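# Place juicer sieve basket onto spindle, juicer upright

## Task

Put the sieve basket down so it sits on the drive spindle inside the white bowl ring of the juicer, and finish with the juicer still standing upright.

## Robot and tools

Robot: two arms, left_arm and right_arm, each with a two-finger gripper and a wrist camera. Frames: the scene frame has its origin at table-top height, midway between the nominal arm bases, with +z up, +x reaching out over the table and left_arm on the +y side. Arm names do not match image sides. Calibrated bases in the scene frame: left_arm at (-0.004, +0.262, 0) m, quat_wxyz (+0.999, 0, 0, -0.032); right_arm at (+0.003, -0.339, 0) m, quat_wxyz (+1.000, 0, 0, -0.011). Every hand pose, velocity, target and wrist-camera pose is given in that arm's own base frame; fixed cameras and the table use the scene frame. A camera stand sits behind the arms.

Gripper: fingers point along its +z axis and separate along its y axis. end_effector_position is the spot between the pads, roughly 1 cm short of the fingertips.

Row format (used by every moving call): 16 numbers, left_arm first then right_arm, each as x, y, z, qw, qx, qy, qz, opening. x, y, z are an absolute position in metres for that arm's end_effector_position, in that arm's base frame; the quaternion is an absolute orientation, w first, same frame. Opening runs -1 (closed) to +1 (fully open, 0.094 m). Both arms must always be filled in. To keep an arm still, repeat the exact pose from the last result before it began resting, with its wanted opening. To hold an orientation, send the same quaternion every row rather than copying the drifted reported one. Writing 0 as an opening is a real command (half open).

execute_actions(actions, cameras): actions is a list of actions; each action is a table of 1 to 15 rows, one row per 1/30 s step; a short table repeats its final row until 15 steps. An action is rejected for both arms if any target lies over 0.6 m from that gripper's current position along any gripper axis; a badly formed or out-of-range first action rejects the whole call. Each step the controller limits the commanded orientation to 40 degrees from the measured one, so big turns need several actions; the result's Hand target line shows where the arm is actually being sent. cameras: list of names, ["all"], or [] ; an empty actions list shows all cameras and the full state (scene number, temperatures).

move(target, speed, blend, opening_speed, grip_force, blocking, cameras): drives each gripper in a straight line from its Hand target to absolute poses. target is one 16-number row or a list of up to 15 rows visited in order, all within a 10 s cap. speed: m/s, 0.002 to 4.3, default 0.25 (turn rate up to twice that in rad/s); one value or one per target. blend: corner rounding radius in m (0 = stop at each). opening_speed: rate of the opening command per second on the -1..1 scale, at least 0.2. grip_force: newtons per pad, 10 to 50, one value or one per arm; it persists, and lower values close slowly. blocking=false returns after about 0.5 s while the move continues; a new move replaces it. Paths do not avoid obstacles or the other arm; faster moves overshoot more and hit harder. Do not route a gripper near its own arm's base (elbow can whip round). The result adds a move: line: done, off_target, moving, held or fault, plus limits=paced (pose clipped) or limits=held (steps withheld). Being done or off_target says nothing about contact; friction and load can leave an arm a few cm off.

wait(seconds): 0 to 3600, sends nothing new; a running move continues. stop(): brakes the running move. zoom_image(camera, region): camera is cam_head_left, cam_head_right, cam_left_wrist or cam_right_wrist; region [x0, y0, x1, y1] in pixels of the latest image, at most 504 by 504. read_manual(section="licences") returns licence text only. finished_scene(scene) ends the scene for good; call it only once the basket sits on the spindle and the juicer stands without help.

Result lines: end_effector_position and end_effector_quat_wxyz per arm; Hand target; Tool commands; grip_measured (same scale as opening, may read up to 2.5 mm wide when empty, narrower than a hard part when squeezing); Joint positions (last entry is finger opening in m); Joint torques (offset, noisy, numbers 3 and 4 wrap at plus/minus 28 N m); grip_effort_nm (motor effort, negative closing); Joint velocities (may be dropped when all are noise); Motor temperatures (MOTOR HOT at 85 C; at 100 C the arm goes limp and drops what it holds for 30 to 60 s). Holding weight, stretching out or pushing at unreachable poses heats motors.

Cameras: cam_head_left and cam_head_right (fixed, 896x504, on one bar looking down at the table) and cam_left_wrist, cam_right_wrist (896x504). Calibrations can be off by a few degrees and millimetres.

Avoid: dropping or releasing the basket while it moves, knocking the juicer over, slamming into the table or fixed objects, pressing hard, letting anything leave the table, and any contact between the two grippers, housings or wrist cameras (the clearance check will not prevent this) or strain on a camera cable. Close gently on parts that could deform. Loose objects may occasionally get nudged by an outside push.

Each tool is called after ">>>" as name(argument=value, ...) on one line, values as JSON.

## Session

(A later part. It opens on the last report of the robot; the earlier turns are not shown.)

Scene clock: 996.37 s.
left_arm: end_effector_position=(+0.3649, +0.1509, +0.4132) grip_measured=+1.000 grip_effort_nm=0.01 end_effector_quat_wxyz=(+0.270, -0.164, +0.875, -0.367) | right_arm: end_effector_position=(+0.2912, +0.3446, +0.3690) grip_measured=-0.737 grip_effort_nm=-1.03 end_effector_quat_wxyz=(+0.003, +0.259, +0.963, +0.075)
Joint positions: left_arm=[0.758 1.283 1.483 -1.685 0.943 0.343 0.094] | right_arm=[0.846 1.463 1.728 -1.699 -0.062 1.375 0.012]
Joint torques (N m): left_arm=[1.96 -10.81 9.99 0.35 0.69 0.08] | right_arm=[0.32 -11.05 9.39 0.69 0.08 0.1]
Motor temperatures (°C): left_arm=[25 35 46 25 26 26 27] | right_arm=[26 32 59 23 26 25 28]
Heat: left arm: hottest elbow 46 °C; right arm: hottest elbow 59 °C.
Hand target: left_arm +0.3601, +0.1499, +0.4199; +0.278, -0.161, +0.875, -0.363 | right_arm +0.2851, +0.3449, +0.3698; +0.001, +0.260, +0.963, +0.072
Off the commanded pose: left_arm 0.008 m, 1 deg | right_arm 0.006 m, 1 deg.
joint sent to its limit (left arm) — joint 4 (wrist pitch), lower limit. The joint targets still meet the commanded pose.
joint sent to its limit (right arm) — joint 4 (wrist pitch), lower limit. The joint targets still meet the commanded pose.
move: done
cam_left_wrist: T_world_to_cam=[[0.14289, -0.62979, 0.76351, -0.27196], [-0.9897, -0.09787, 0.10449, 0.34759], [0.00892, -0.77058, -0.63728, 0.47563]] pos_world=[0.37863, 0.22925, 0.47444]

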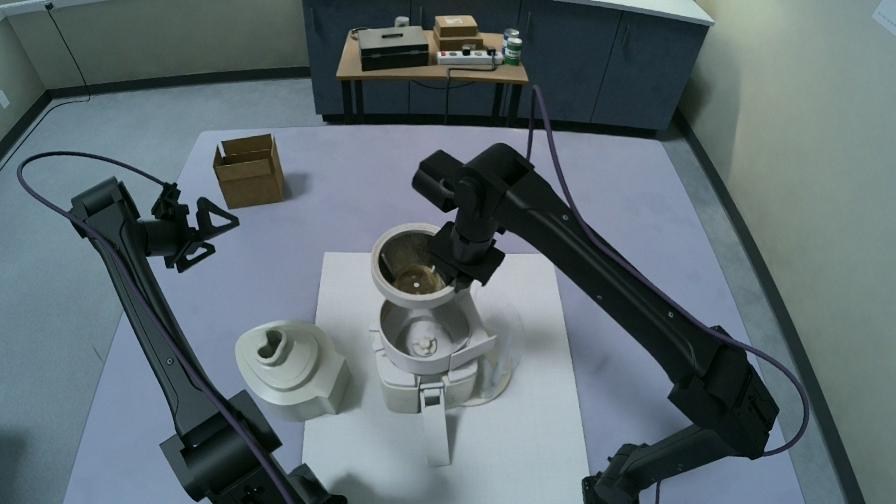

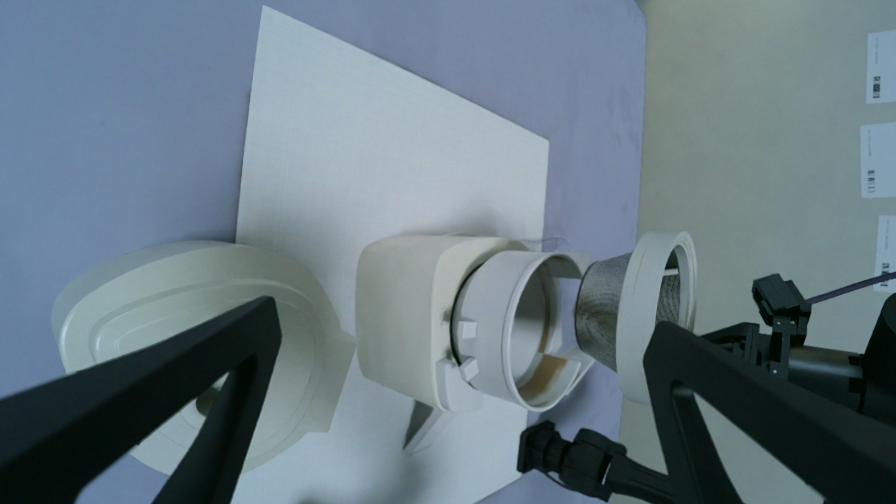

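>>> move(target=[[0.36,0.15,0.42,0.277,-0.161,0.875,-0.364,1,0.263,0.343,0.34,0,0.29,0.954,0.08,-0.95],[0.36,0.15,0.42,0.277,-0.161,0.875,-0.364,1,0.263,0.343,0.285,0.01,0.29,0.953,0.085,-0.95]], speed=0.08, cameras=["cam_head_left","cam_left_wrist"])

>>> zoom_image(camera="cam_head_left", region=[340, 190, 520, 400])

>>> zoom_image(camera="cam_left_wrist", region=[420, 200, 720, 430])

Scene clock: 1006.13 s.
left_arm: end_effector_position=(+0.3649, +0.1509, +0.4132) grip_measured=+1.000 grip_effort_nm=0.01 end_effector_quat_wxyz=(+0.270, -0.164, +0.875, -0.367) | right_arm: end_effector_position=(+0.2669, +0.3399, +0.2743) grip_measured=-0.737 grip_effort_nm=-1.03 end_effector_quat_wxyz=(+0.001, +0.290, +0.955, +0.065)
Joint positions: left_arm=[0.758 1.283 1.483 -1.685 0.943 0.343 0.094] | right_arm=[0.887 1.389 1.402 -1.462 -0.047 1.48 0.012]
Joint torques (N m): left_arm=[2.37 -10.75 9.99 0.29 0.72 0.12] | right_arm=[0.38 -11.11 9.43 1.68 0.13 0.08]
Motor temperatures (°C): left_arm=[25 35 46 25 26 26 27] | right_arm=[26 33 56 23 26 25 28]
Heat: left arm: hottest elbow 46 °C; right arm: hottest elbow 56 °C.
Hand target: left_arm +0.3601, +0.1499, +0.4199; +0.278, -0.161, +0.875, -0.363 | right_arm +0.2630, +0.3428, +0.2849; +0.010, +0.290, +0.953, +0.085
Off the commanded pose: left_arm 0.008 m, 1 deg | right_arm 0.012 m, 2 deg.
joint sent to its limit (left arm) — joint 4 (wrist pitch), lower limit. The joint targets still meet the commanded pose.
move: off_target (right_arm)
cam_left_wrist: T_world_to_cam=[[0.14289, -0.62979, 0.76351, -0.27196], [-0.9897, -0.09787, 0.10449, 0.34759], [0.00892, -0.77058, -0.63728, 0.47563]] pos_world=[0.37863, 0.22925, 0.47444]

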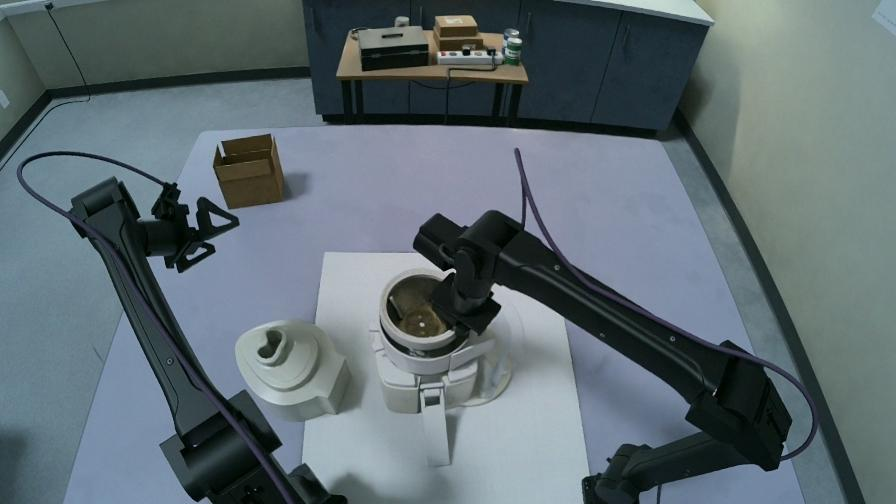

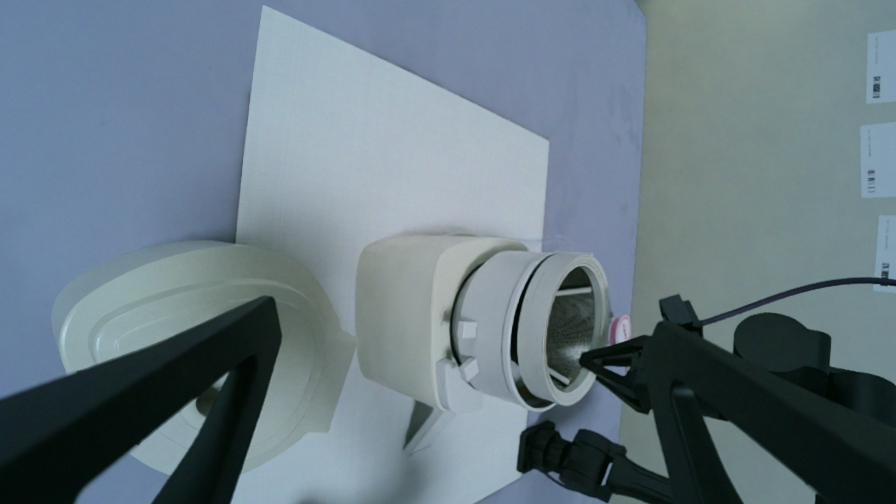

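Scaled by 2.400 from the camera's image (finer frame: 1280x720).

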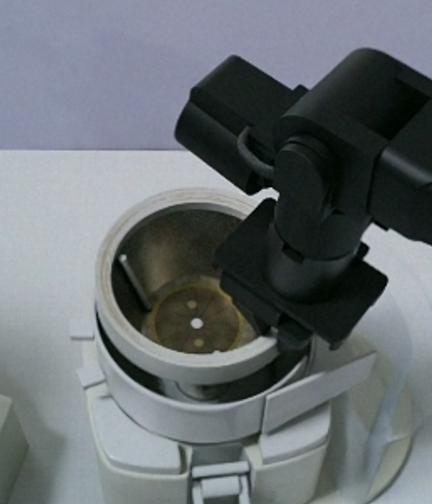

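Scaled by 1.680 from the camera's image (finer frame: 1280x720).

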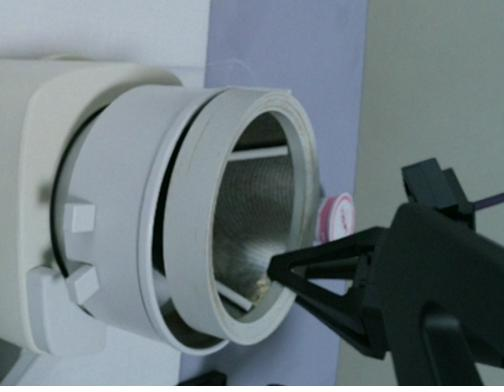

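>>> move(target=[[0.36,0.15,0.42,0.277,-0.161,0.875,-0.364,1,0.259,0.341,0.255,0.01,0.29,0.953,0.09,-0.95]], speed=0.05, cameras=["cam_head_left","cam_left_wrist"])

>>> zoom_image(camera="cam_head_left", region=[340, 260, 500, 400])

>>> zoom_image(camera="cam_left_wrist", region=[460, 220, 660, 420])

Scene clock: 1018.67 s.
left_arm: end_effector_position=(+0.3649, +0.1509, +0.4132) grip_measured=+1.000 grip_effort_nm=0.01 end_effector_quat_wxyz=(+0.270, -0.164, +0.875, -0.367) | right_arm: end_effector_position=(+0.2648, +0.3400, +0.2595) grip_measured=-0.737 grip_effort_nm=-1.03 end_effector_quat_wxyz=(+0.012, +0.287, +0.954, +0.090)
Joint positions: left_arm=[0.758 1.283 1.483 -1.685 0.943 0.343 0.094] | right_arm=[0.892 1.352 1.322 -1.365 -0.046 1.481 0.012]
Joint torques (N m): left_arm=[2.61 -11.16 10.14 0.39 0.75 0.1] | right_arm=[0.26 -9.64 8.46 1.35 0.01 0.12]
Heat: left arm: hottest elbow 46 °C; right arm: hottest elbow 54 °C.
Hand target: left_arm +0.3601, +0.1499, +0.4199; +0.278, -0.161, +0.875, -0.363 | right_arm +0.2590, +0.3408, +0.2550; +0.010, +0.290, +0.953, +0.090
Off the commanded pose: left_arm 0.008 m, 1 deg | right_arm 0.007 m, 0 deg.
joint sent to its limit (left arm) — joint 4 (wrist pitch), lower limit. The joint targets still meet the commanded pose.
move: done
cam_left_wrist: T_world_to_cam=[[0.14289, -0.62979, 0.76351, -0.27196], [-0.9897, -0.09787, 0.10449, 0.34759], [0.00892, -0.77058, -0.63728, 0.47563]] pos_world=[0.37863, 0.22925, 0.47444]

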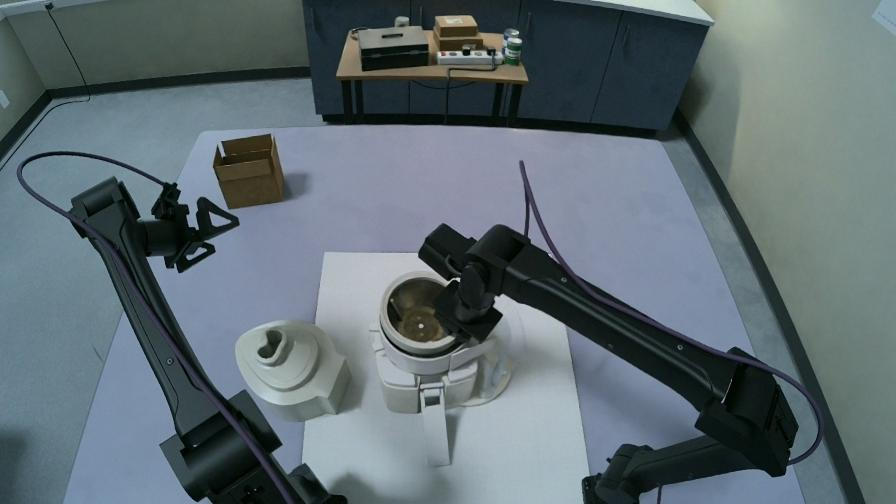

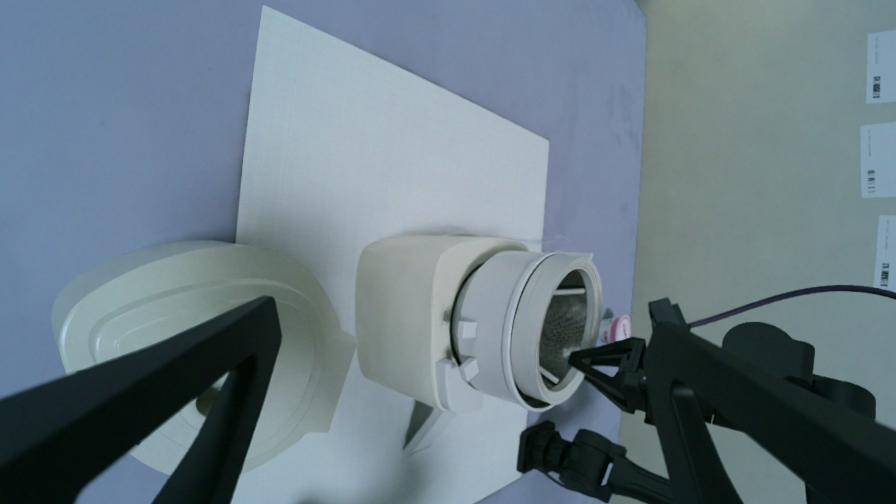

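Scaled by 3.150 from the camera's image (finer frame: 1280x720).

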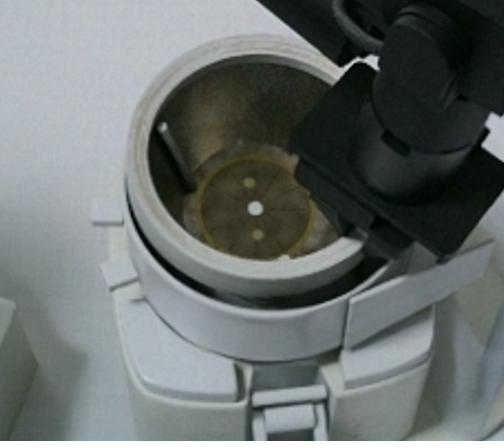

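Scaled by 2.520 from the camera's image (finer frame: 1280x720).

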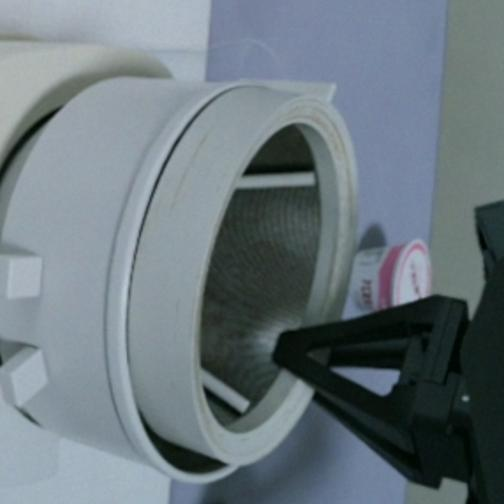

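>>> move(target=[[0.36,0.15,0.42,0.277,-0.161,0.875,-0.364,1,0.251,0.341,0.25,0.01,0.29,0.953,0.09,-0.95],[0.36,0.15,0.42,0.277,-0.161,0.875,-0.364,1,0.254,0.34,0.222,0.01,0.29,0.953,0.09,-0.95]], speed=0.04, cameras=["cam_head_left","cam_left_wrist"])

>>> zoom_image(camera="cam_head_left", region=[340, 260, 500, 400])

>>> zoom_image(camera="cam_left_wrist", region=[460, 220, 660, 420])

Scene clock: 1026.27 s.
left_arm: end_effector_position=(+0.3649, +0.1509, +0.4132) grip_measured=+1.000 grip_effort_nm=0.01 end_effector_quat_wxyz=(+0.270, -0.164, +0.875, -0.367) | right_arm: end_effector_position=(+0.2593, +0.3400, +0.2463) grip_measured=-0.739 grip_effort_nm=-1.02 end_effector_quat_wxyz=(+0.021, +0.292, +0.950, +0.108)
Joint positions: left_arm=[0.758 1.283 1.483 -1.685 0.943 0.343 0.094] | right_arm=[0.904 1.318 1.251 -1.286 -0.039 1.505 0.012]
Joint torques (N m): left_arm=[1.85 -10.75 9.76 0.27 0.71 0.03] | right_arm=[0.38 -6.89 6.75 1.8 -0.18 -0.04]
Heat: left arm: hottest elbow 46 °C; right arm: hottest elbow 53 °C.
Hand target: left_arm +0.3601, +0.1499, +0.4199; +0.278, -0.161, +0.875, -0.363 | right_arm +0.2536, +0.3393, +0.2226; +0.010, +0.290, +0.953, +0.090
Off the commanded pose: left_arm 0.008 m, 1 deg | right_arm 0.025 m, 2 deg.
joint sent to its limit (left arm) — joint 4 (wrist pitch), lower limit. The joint targets still meet the commanded pose.
move: off_target (right_arm)
cam_left_wrist: T_world_to_cam=[[0.14289, -0.62979, 0.76351, -0.27196], [-0.9897, -0.09787, 0.10449, 0.34759], [0.00892, -0.77058, -0.63728, 0.47563]] pos_world=[0.37863, 0.22925, 0.47444]

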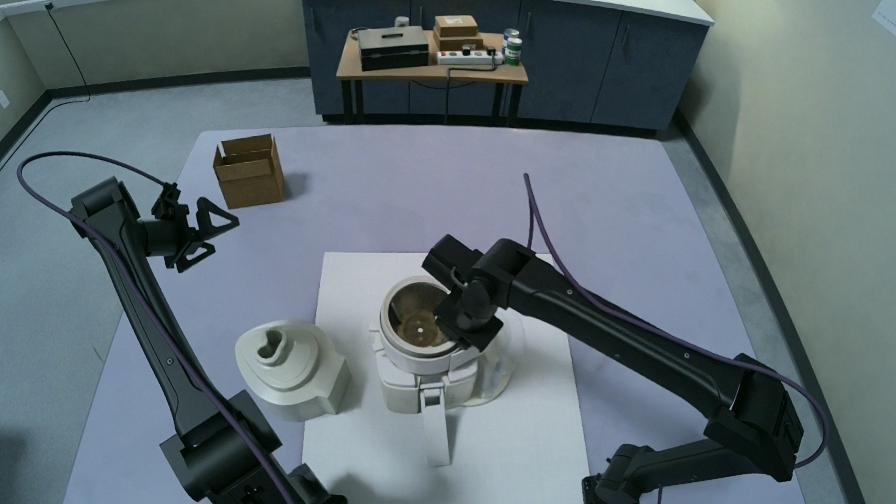

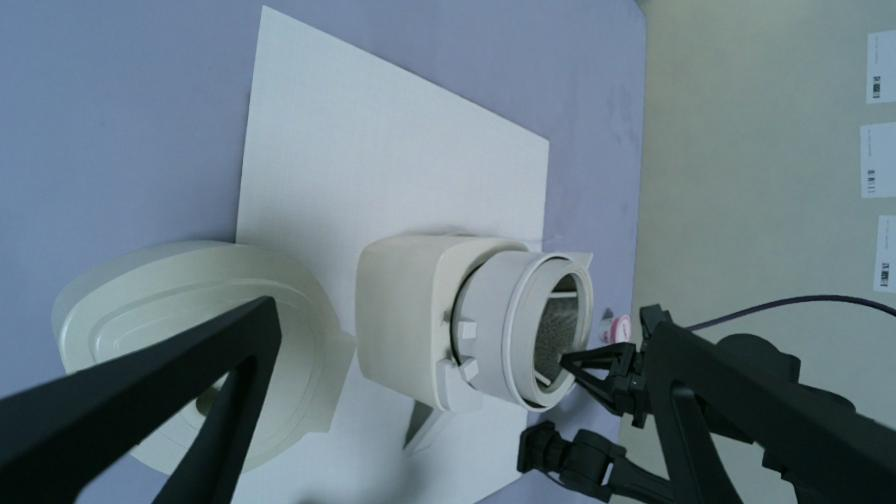

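Scaled by 3.150 from the camera's image (finer frame: 1280x720).

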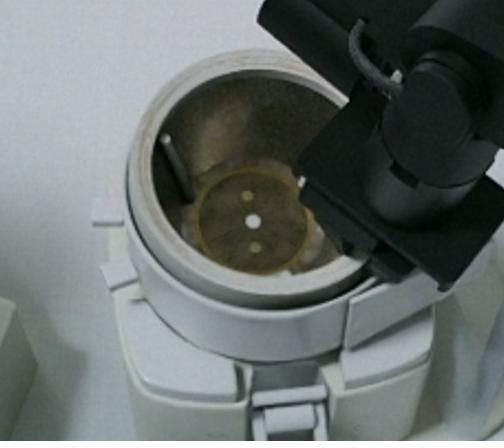

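Scaled by 2.520 from the camera's image (finer frame: 1280x720).

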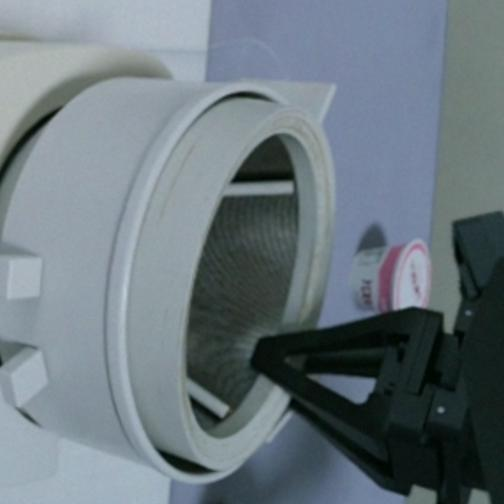

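>>> execute_actions(actions=[], cameras=["cam_right_wrist","cam_head_right","cam_left_wrist"])

>>> zoom_image(camera="cam_left_wrist", region=[530, 310, 630, 410])

>>> zoom_image(camera="cam_head_right", region=[380, 260, 520, 400])

Scene clock: 1032.30 s.
left_arm: end_effector_position=(+0.3649, +0.1509, +0.4132) grip_measured=+1.000 grip_effort_nm=0.01 end_effector_quat_wxyz=(+0.270, -0.164, +0.875, -0.367) | right_arm: end_effector_position=(+0.2593, +0.3400, +0.2463) grip_measured=-0.739 grip_effort_nm=-1.03 end_effector_quat_wxyz=(+0.021, +0.292, +0.950, +0.108)
Joint positions: left_arm=[0.758 1.283 1.483 -1.685 0.943 0.343 0.094] | right_arm=[0.904 1.318 1.251 -1.286 -0.039 1.505 0.012]
Joint velocities: within noise
Joint torques (N m): left_arm=[2.84 -10.75 9.94 0.47 0.68 0.1] | right_arm=[0.15 -7.24 6.8 1.81 -0.21 -0.05]
Motor temperatures (°C): left_arm=[25 35 46 25 26 26 27] | right_arm=[26 33 51 23 26 25 29]
Heat: left arm: hottest elbow 46 °C; right arm: hottest elbow 51 °C.
Hand target: left_arm +0.3601, +0.1499, +0.4199; +0.278, -0.161, +0.875, -0.363 | right_arm +0.2536, +0.3393, +0.2226; +0.010, +0.290, +0.953, +0.090
Tool commands: left_gripper/opening=+1.0 right_gripper/opening=-0.95
Off the commanded pose: left_arm 0.008 m, 1 deg | right_arm 0.025 m, 2 deg.
camera_calibration:
cam_left_wrist: T_world_to_cam=[[0.14289, -0.62979, 0.76351, -0.27196], [-0.9897, -0.09787, 0.10449, 0.34759], [0.00892, -0.77058, -0.63728, 0.47563]] pos_world=[0.37863, 0.22925, 0.47444]
cam_right_wrist: T_world_to_cam=[[-0.48609, -0.83378, -0.26178, 0.48124], [-0.81432, 0.32343, 0.48195, 0.01192], [-0.31717, 0.44744, -0.83618, 0.23655]] pos_world=[0.31866, 0.29154, 0.31803]
Images, in order (width x height): cam_head_right 896x504, cam_left_wrist 896x504, cam_right_wrist 896x504.

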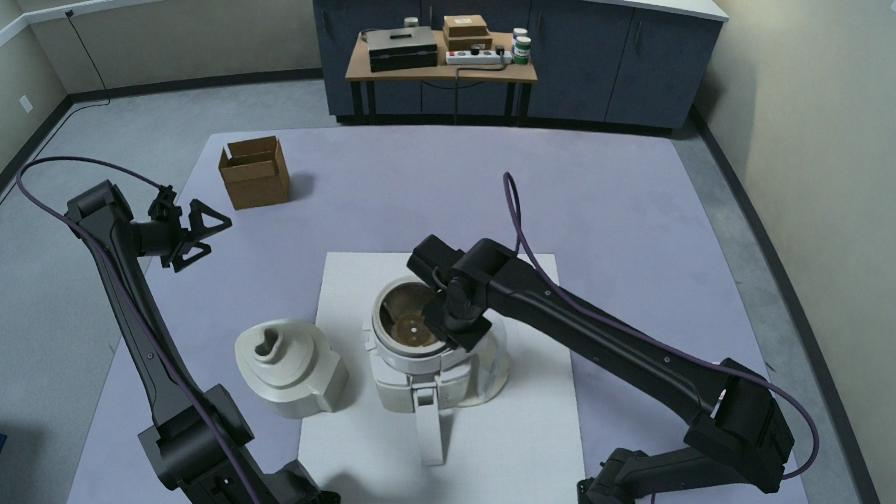

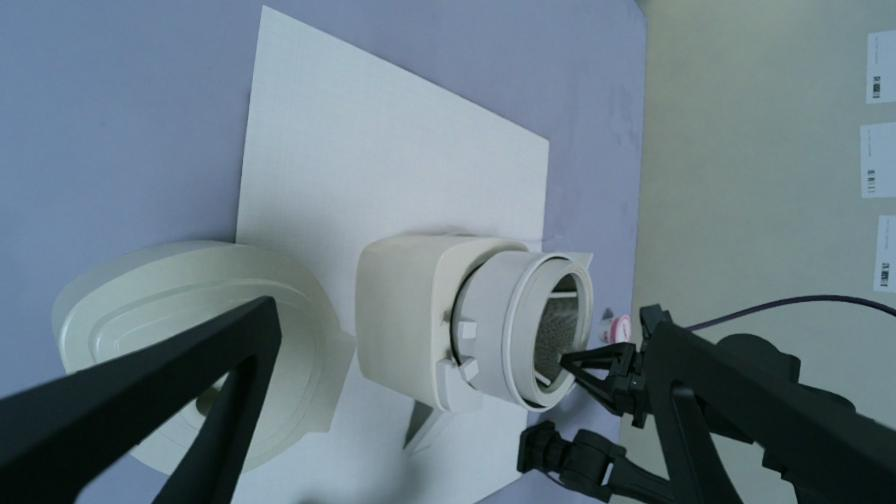

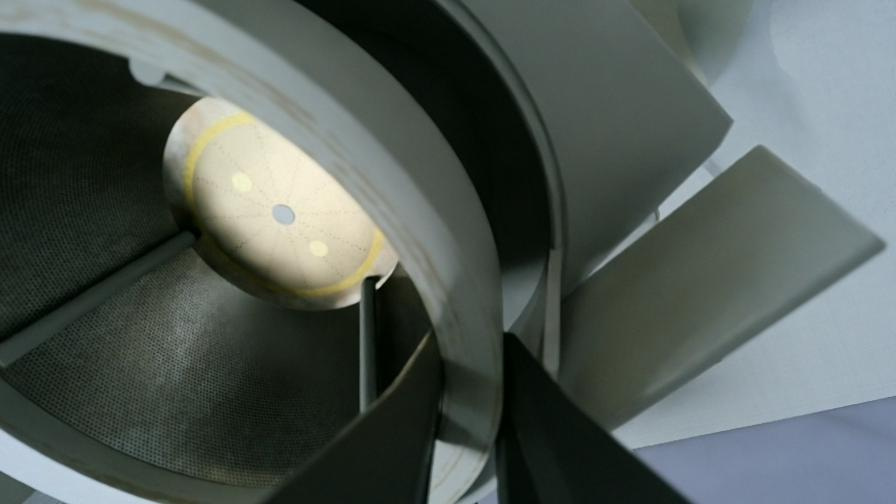

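Scaled by 5.040 from the camera's image (finer frame: 1280x720).

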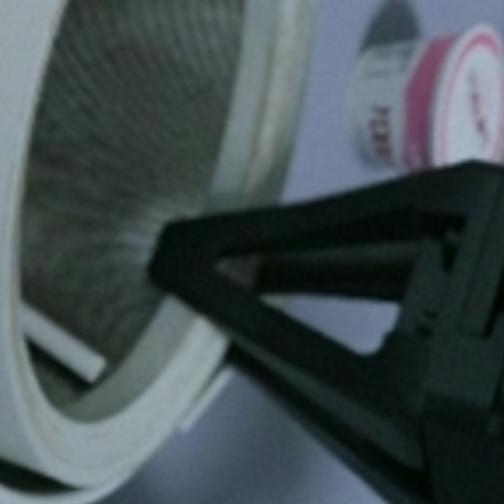

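Scaled by 3.600 from the camera's image (finer frame: 1280x720).

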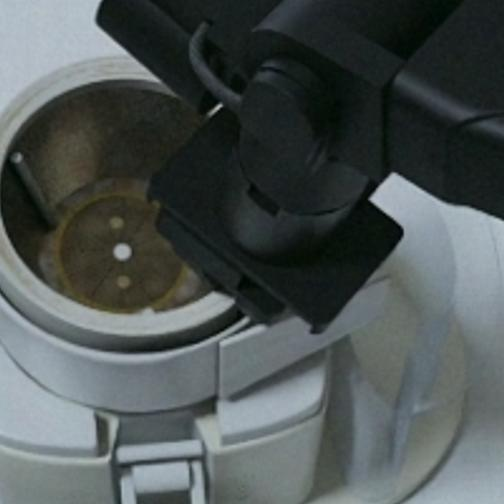

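>>> move(target=[[0.36,0.15,0.42,0.277,-0.161,0.875,-0.364,1,0.256,0.341,0.27,0.01,0.29,0.953,0.09,-0.95],[0.36,0.15,0.42,0.277,-0.161,0.875,-0.364,1,0.269,0.336,0.26,0.01,0.205,0.974,0.09,-0.95],[0.36,0.15,0.42,0.277,-0.161,0.875,-0.364,1,0.27,0.336,0.212,0.01,0.205,0.974,0.09,-0.95]], speed=0.04, cameras=["cam_head_left","cam_right_wrist"])

>>> zoom_image(camera="cam_head_left", region=[340, 260, 500, 400])

Scene clock: 1056.43 s.
left_arm: end_effector_position=(+0.3649, +0.1509, +0.4132) grip_measured=+1.000 grip_effort_nm=0.02 end_effector_quat_wxyz=(+0.270, -0.164, +0.875, -0.367) | right_arm: end_effector_position=(+0.2609, +0.3318, +0.2444) grip_measured=-0.740 grip_effort_nm=-1.03 end_effector_quat_wxyz=(+0.010, +0.229, +0.968, +0.099)
Joint positions: left_arm=[0.758 1.283 1.483 -1.685 0.943 0.343 0.094] | right_arm=[0.877 1.324 1.254 -1.315 -0.069 1.349 0.012]
Joint torques (N m): left_arm=[2.55 -10.23 9.99 0.1 0.71 0.1] | right_arm=[-1.49 -6.07 6.35 3.62 0.11 -0.69]
Heat: left arm: hottest elbow 46 °C; right arm: hottest elbow 48 °C.
Hand target: left_arm +0.3601, +0.1499, +0.4199; +0.278, -0.161, +0.875, -0.363 | right_arm +0.2684, +0.3342, +0.2130; +0.009, +0.206, +0.974, +0.089
Off the commanded pose: left_arm 0.008 m, 1 deg | right_arm 0.034 m, 3 deg.
joint sent to its limit (left arm) — joint 4 (wrist pitch), lower limit. The joint targets still meet the commanded pose.
move: off_target (right_arm)
cam_right_wrist: T_world_to_cam=[[-0.37577, -0.8951, -0.23999, 0.4609], [-0.84387, 0.22348, 0.4878, 0.05622], [-0.38299, 0.38582, -0.83932, 0.2776]] pos_world=[0.32695, 0.29288, 0.31618]

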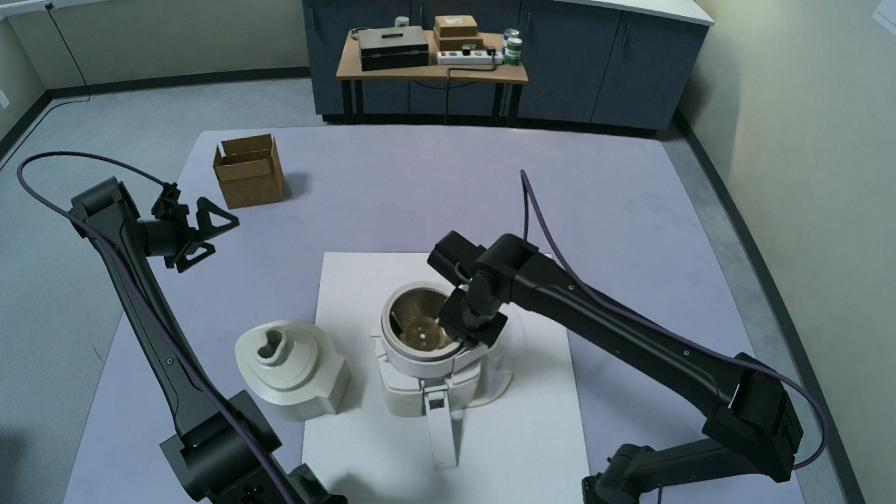

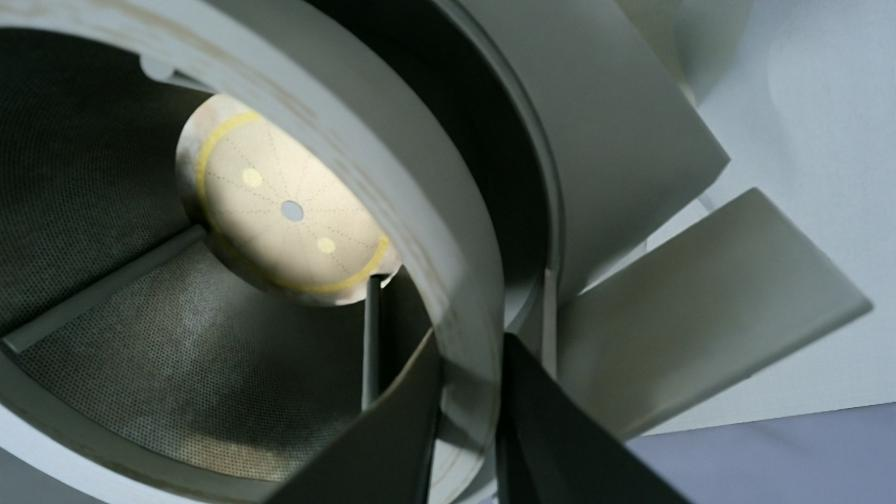

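Scaled by 3.150 from the camera's image (finer frame: 1280x720).

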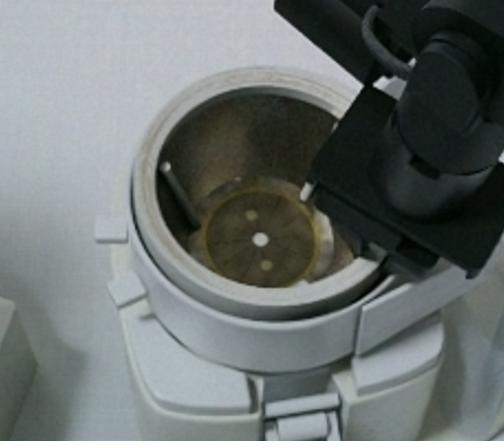

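>>> move(target=[[0.36,0.15,0.42,0.277,-0.161,0.875,-0.364,1,0.262,0.334,0.30,0.01,0.229,0.968,0.09,-0.95],[0.36,0.15,0.42,0.277,-0.161,0.875,-0.364,1,0.28,0.334,0.45,0,0.2,0.975,0.07,-0.95]], speed=0.08, cameras=["cam_head_left","cam_left_wrist"])

>>> zoom_image(camera="cam_head_left", region=[350, 270, 510, 430])

>>> zoom_image(camera="cam_left_wrist", region=[420, 200, 720, 430])

Scene clock: 1066.63 s.
left_arm: end_effector_position=(+0.3649, +0.1509, +0.4132) grip_measured=+1.000 grip_effort_nm=0.01 end_effector_quat_wxyz=(+0.270, -0.164, +0.875, -0.367) | right_arm: end_effector_position=(+0.2751, +0.3358, +0.4054) grip_measured=-0.740 grip_effort_nm=-1.03 end_effector_quat_wxyz=(+0.024, +0.204, +0.972, +0.113)
Joint positions: left_arm=[0.758 1.283 1.483 -1.685 0.943 0.343 0.094] | right_arm=[0.859 1.39 1.742 -1.7 -0.067 1.28 0.012]
Joint torques (N m): left_arm=[2.32 -10.29 9.85 0.36 0.71 0.09] | right_arm=[-2.02 -11.4 16.17 0.8 -0.11 -0.21]
Heat: left arm: hottest elbow 46 °C; right arm: hottest elbow 49 °C.
Hand target: left_arm +0.3601, +0.1499, +0.4199; +0.278, -0.161, +0.875, -0.363 | right_arm +0.2778, +0.3319, +0.4480; +0.047, +0.202, +0.966, +0.155
Off the commanded pose: left_arm 0.008 m, 1 deg | right_arm 0.045 m, 6 deg.
joint sent to its limit (left arm) — joint 4 (wrist pitch), lower limit. The joint targets still meet the commanded pose.
joint sent to its limit (right arm) — joint 4 (wrist pitch), lower limit. The joint targets are off in position and orientation.
move: off_target (right_arm)
cam_left_wrist: T_world_to_cam=[[0.14289, -0.62979, 0.76351, -0.27196], [-0.9897, -0.09787, 0.10449, 0.34759], [0.00892, -0.77058, -0.63728, 0.47563]] pos_world=[0.37863, 0.22925, 0.47444]

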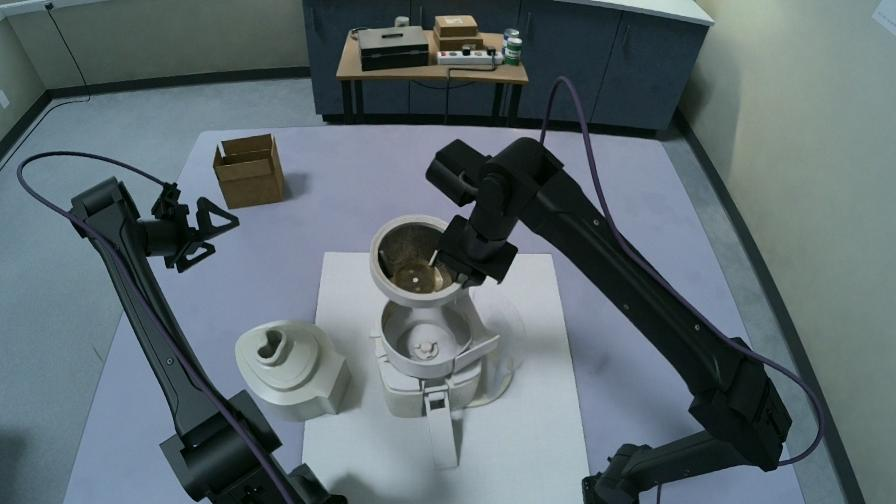

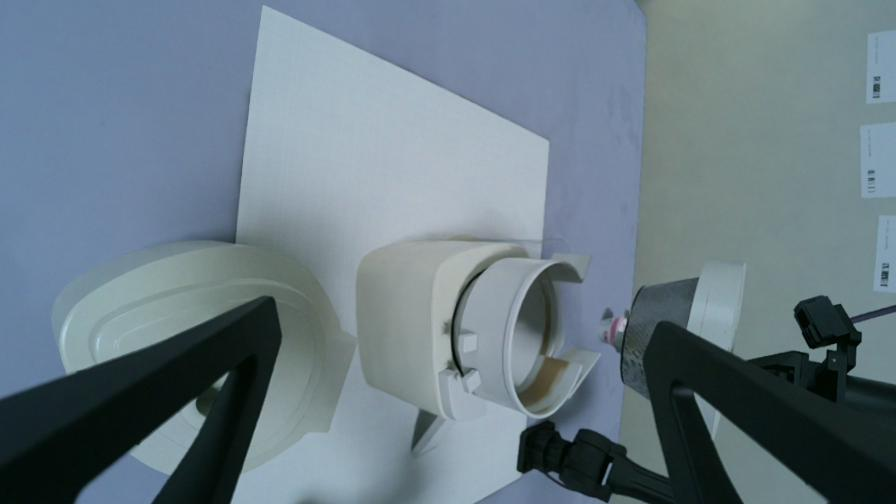

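Scaled by 3.150 from the camera's image (finer frame: 1280x720).

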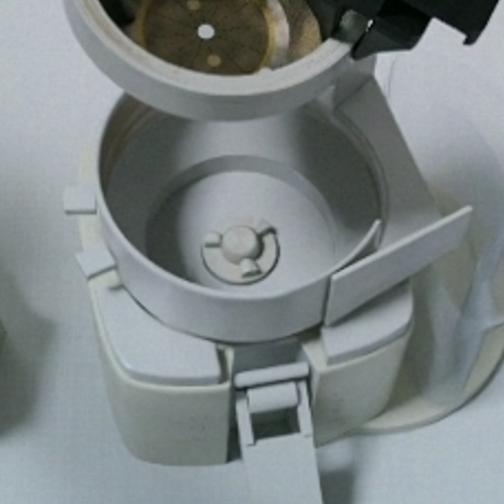

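Scaled by 1.680 from the camera's image (finer frame: 1280x720).

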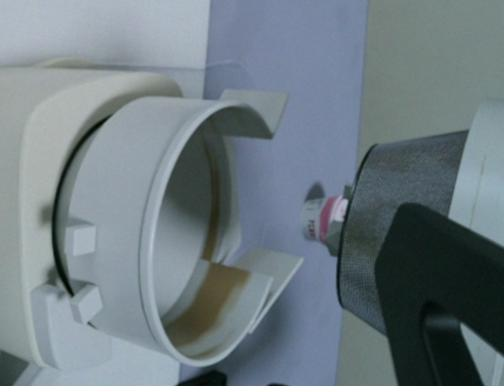

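>>> move(target=[[0.36,0.15,0.42,0.277,-0.161,0.875,-0.364,1,0.40,0.20,0.45,0,0.1,0.992,0.07,-0.95],[0.36,0.15,0.42,0.277,-0.161,0.875,-0.364,1,0.45,0.03,0.3,0,0,0.997,0.07,-0.95]], speed=0.15, cameras=["cam_head_left","cam_left_wrist","cam_head_right"])

>>> zoom_image(camera="cam_head_left", region=[350, 250, 550, 430])

>>> zoom_image(camera="cam_left_wrist", region=[420, 200, 720, 430])

Scene clock: 1080.63 s.
left_arm: end_effector_position=(+0.3649, +0.1509, +0.4132) grip_measured=+1.000 grip_effort_nm=0.01 end_effector_quat_wxyz=(+0.270, -0.164, +0.875, -0.367) | right_arm: end_effector_position=(+0.4485, +0.0317, +0.2966) grip_measured=-0.740 grip_effort_nm=-1.03 end_effector_quat_wxyz=(-0.011, +0.004, +0.998, +0.068)
Joint positions: left_arm=[0.758 1.283 1.483 -1.685 0.943 0.343 0.094] | right_arm=[0.019 1.526 1.608 -1.671 -0.136 0.027 0.012]
Joint torques (N m): left_arm=[2.08 -10.64 9.99 0.34 0.74 0.12] | right_arm=[-1.08 -12.28 9.44 1.16 -0.21 -0.19]
Heat: left arm: hottest elbow 46 °C; right arm: hottest elbow 52 °C.
Hand target: left_arm +0.3601, +0.1499, +0.4199; +0.278, -0.161, +0.875, -0.363 | right_arm +0.4500, +0.0300, +0.3001; +0.000, +0.000, +0.998, +0.070
Off the commanded pose: left_arm 0.008 m, 1 deg | right_arm 0.004 m, 1 deg.
joint sent to its limit (left arm) — joint 4 (wrist pitch), lower limit. The joint targets still meet the commanded pose.
move: done
cam_left_wrist: T_world_to_cam=[[0.14289, -0.62979, 0.76351, -0.27196], [-0.9897, -0.09787, 0.10449, 0.34759], [0.00892, -0.77058, -0.63728, 0.47563]] pos_world=[0.37863, 0.22925, 0.47444]
Images, in order (width x height): cam_head_left 896x504, cam_head_right 896x504, cam_left_wrist 896x504.

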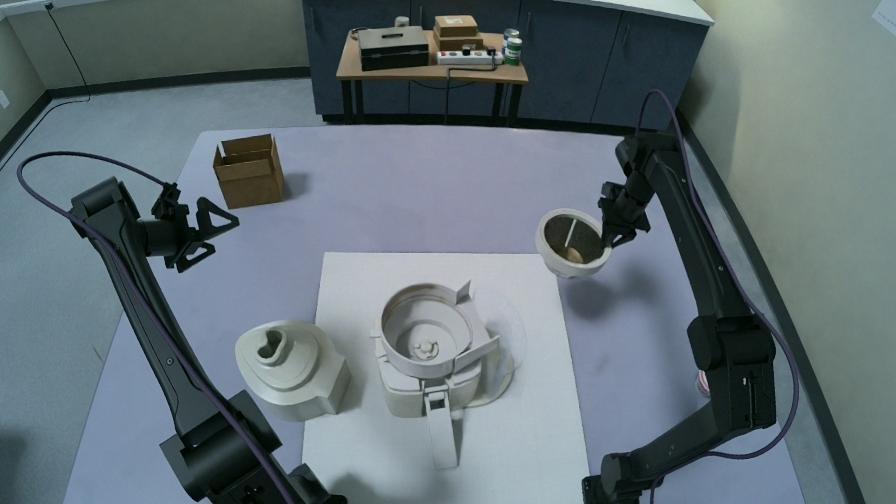

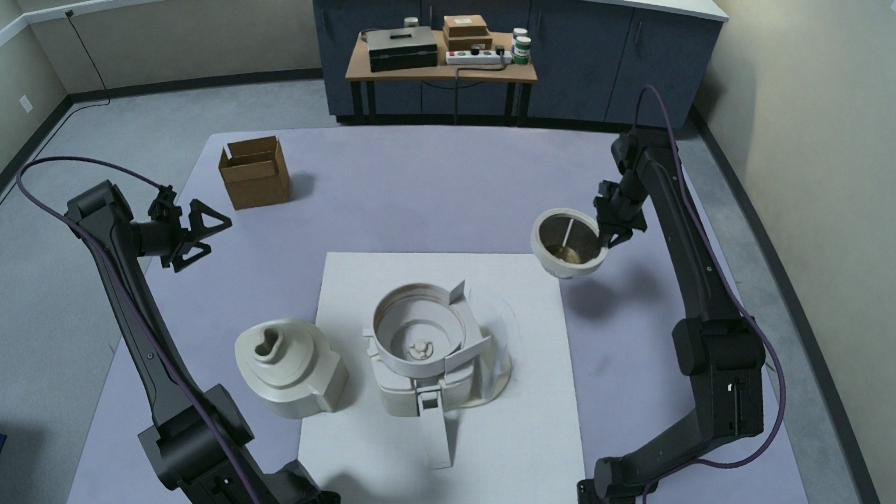

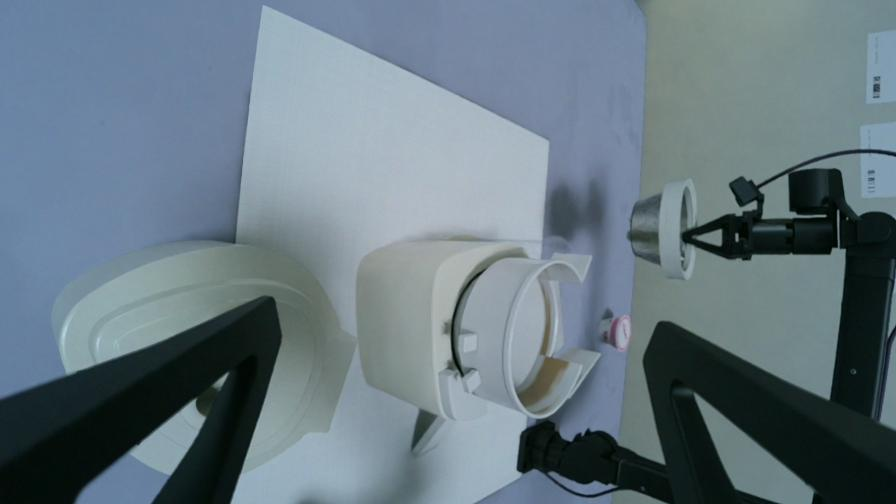

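Scaled by 2.520 from the camera's image (finer frame: 1280x720).

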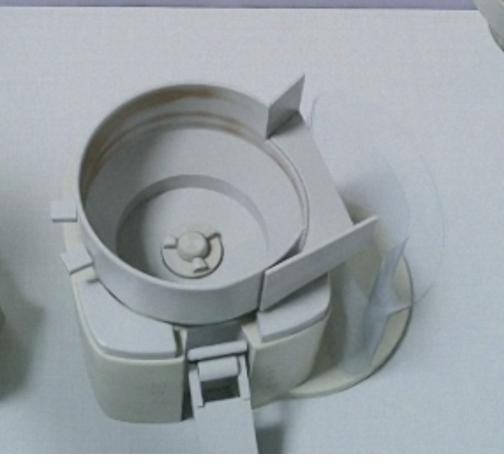

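Scaled by 1.680 from the camera's image (finer frame: 1280x720).

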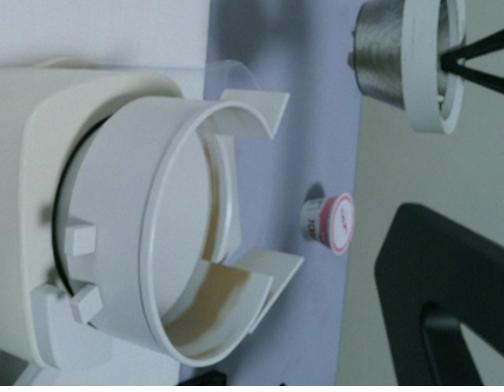

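>>> move(target=[0.36,0.15,0.42,0.277,-0.161,0.875,-0.364,1,0.42,0.08,0.36,0,0,0.87,0.5,-0.95], speed=0.12, cameras=["cam_left_wrist"])

>>> zoom_image(camera="cam_left_wrist", region=[580, 130, 760, 290])

Scene clock: 1093.77 s.
left_arm: end_effector_position=(+0.3649, +0.1509, +0.4132) grip_measured=+1.000 grip_effort_nm=0.01 end_effector_quat_wxyz=(+0.270, -0.164, +0.875, -0.367) | right_arm: end_effector_position=(+0.4278, +0.0834, +0.3485) grip_measured=-0.740 grip_effort_nm=-1.03 end_effector_quat_wxyz=(+0.023, +0.022, +0.872, +0.488)
Joint positions: left_arm=[0.758 1.283 1.483 -1.685 0.943 0.343 0.094] | right_arm=[-0.152 1.465 1.462 -1.695 -1.015 -0.172 0.012]
Joint torques (N m): left_arm=[2.78 -10.29 9.66 0.21 0.73 0.15] | right_arm=[-1.44 -12.34 8.84 -0.01 -1.14 -0.23]
Heat: left arm: hottest elbow 46 °C; right arm: hottest elbow 51 °C.
Hand target: left_arm +0.3601, +0.1499, +0.4199; +0.278, -0.161, +0.875, -0.363 | right_arm +0.4203, +0.0809, +0.3594; +0.035, +0.020, +0.870, +0.492
Off the commanded pose: left_arm 0.008 m, 1 deg | right_arm 0.014 m, 4 deg.
joint sent to its limit (left arm) — joint 4 (wrist pitch), lower limit. The joint targets still meet the commanded pose.
joint sent to its limit (right arm) — joint 4 (wrist pitch), lower limit. The joint targets are off in orientation, not in position.
move: off_target (right_arm)
cam_left_wrist: T_world_to_cam=[[0.14289, -0.62979, 0.76351, -0.27196], [-0.9897, -0.09787, 0.10449, 0.34759], [0.00892, -0.77058, -0.63728, 0.47563]] pos_world=[0.37863, 0.22925, 0.47444]

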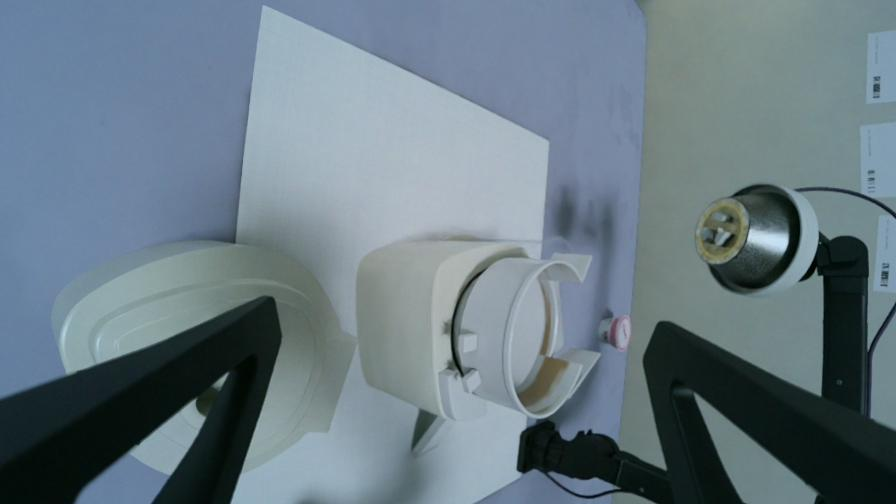

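Scaled by 2.800 from the camera's image (finer frame: 1280x720).

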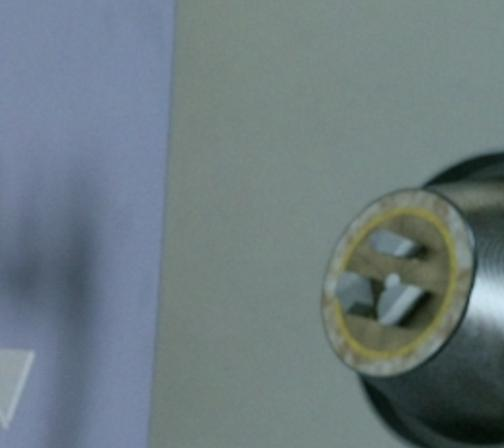

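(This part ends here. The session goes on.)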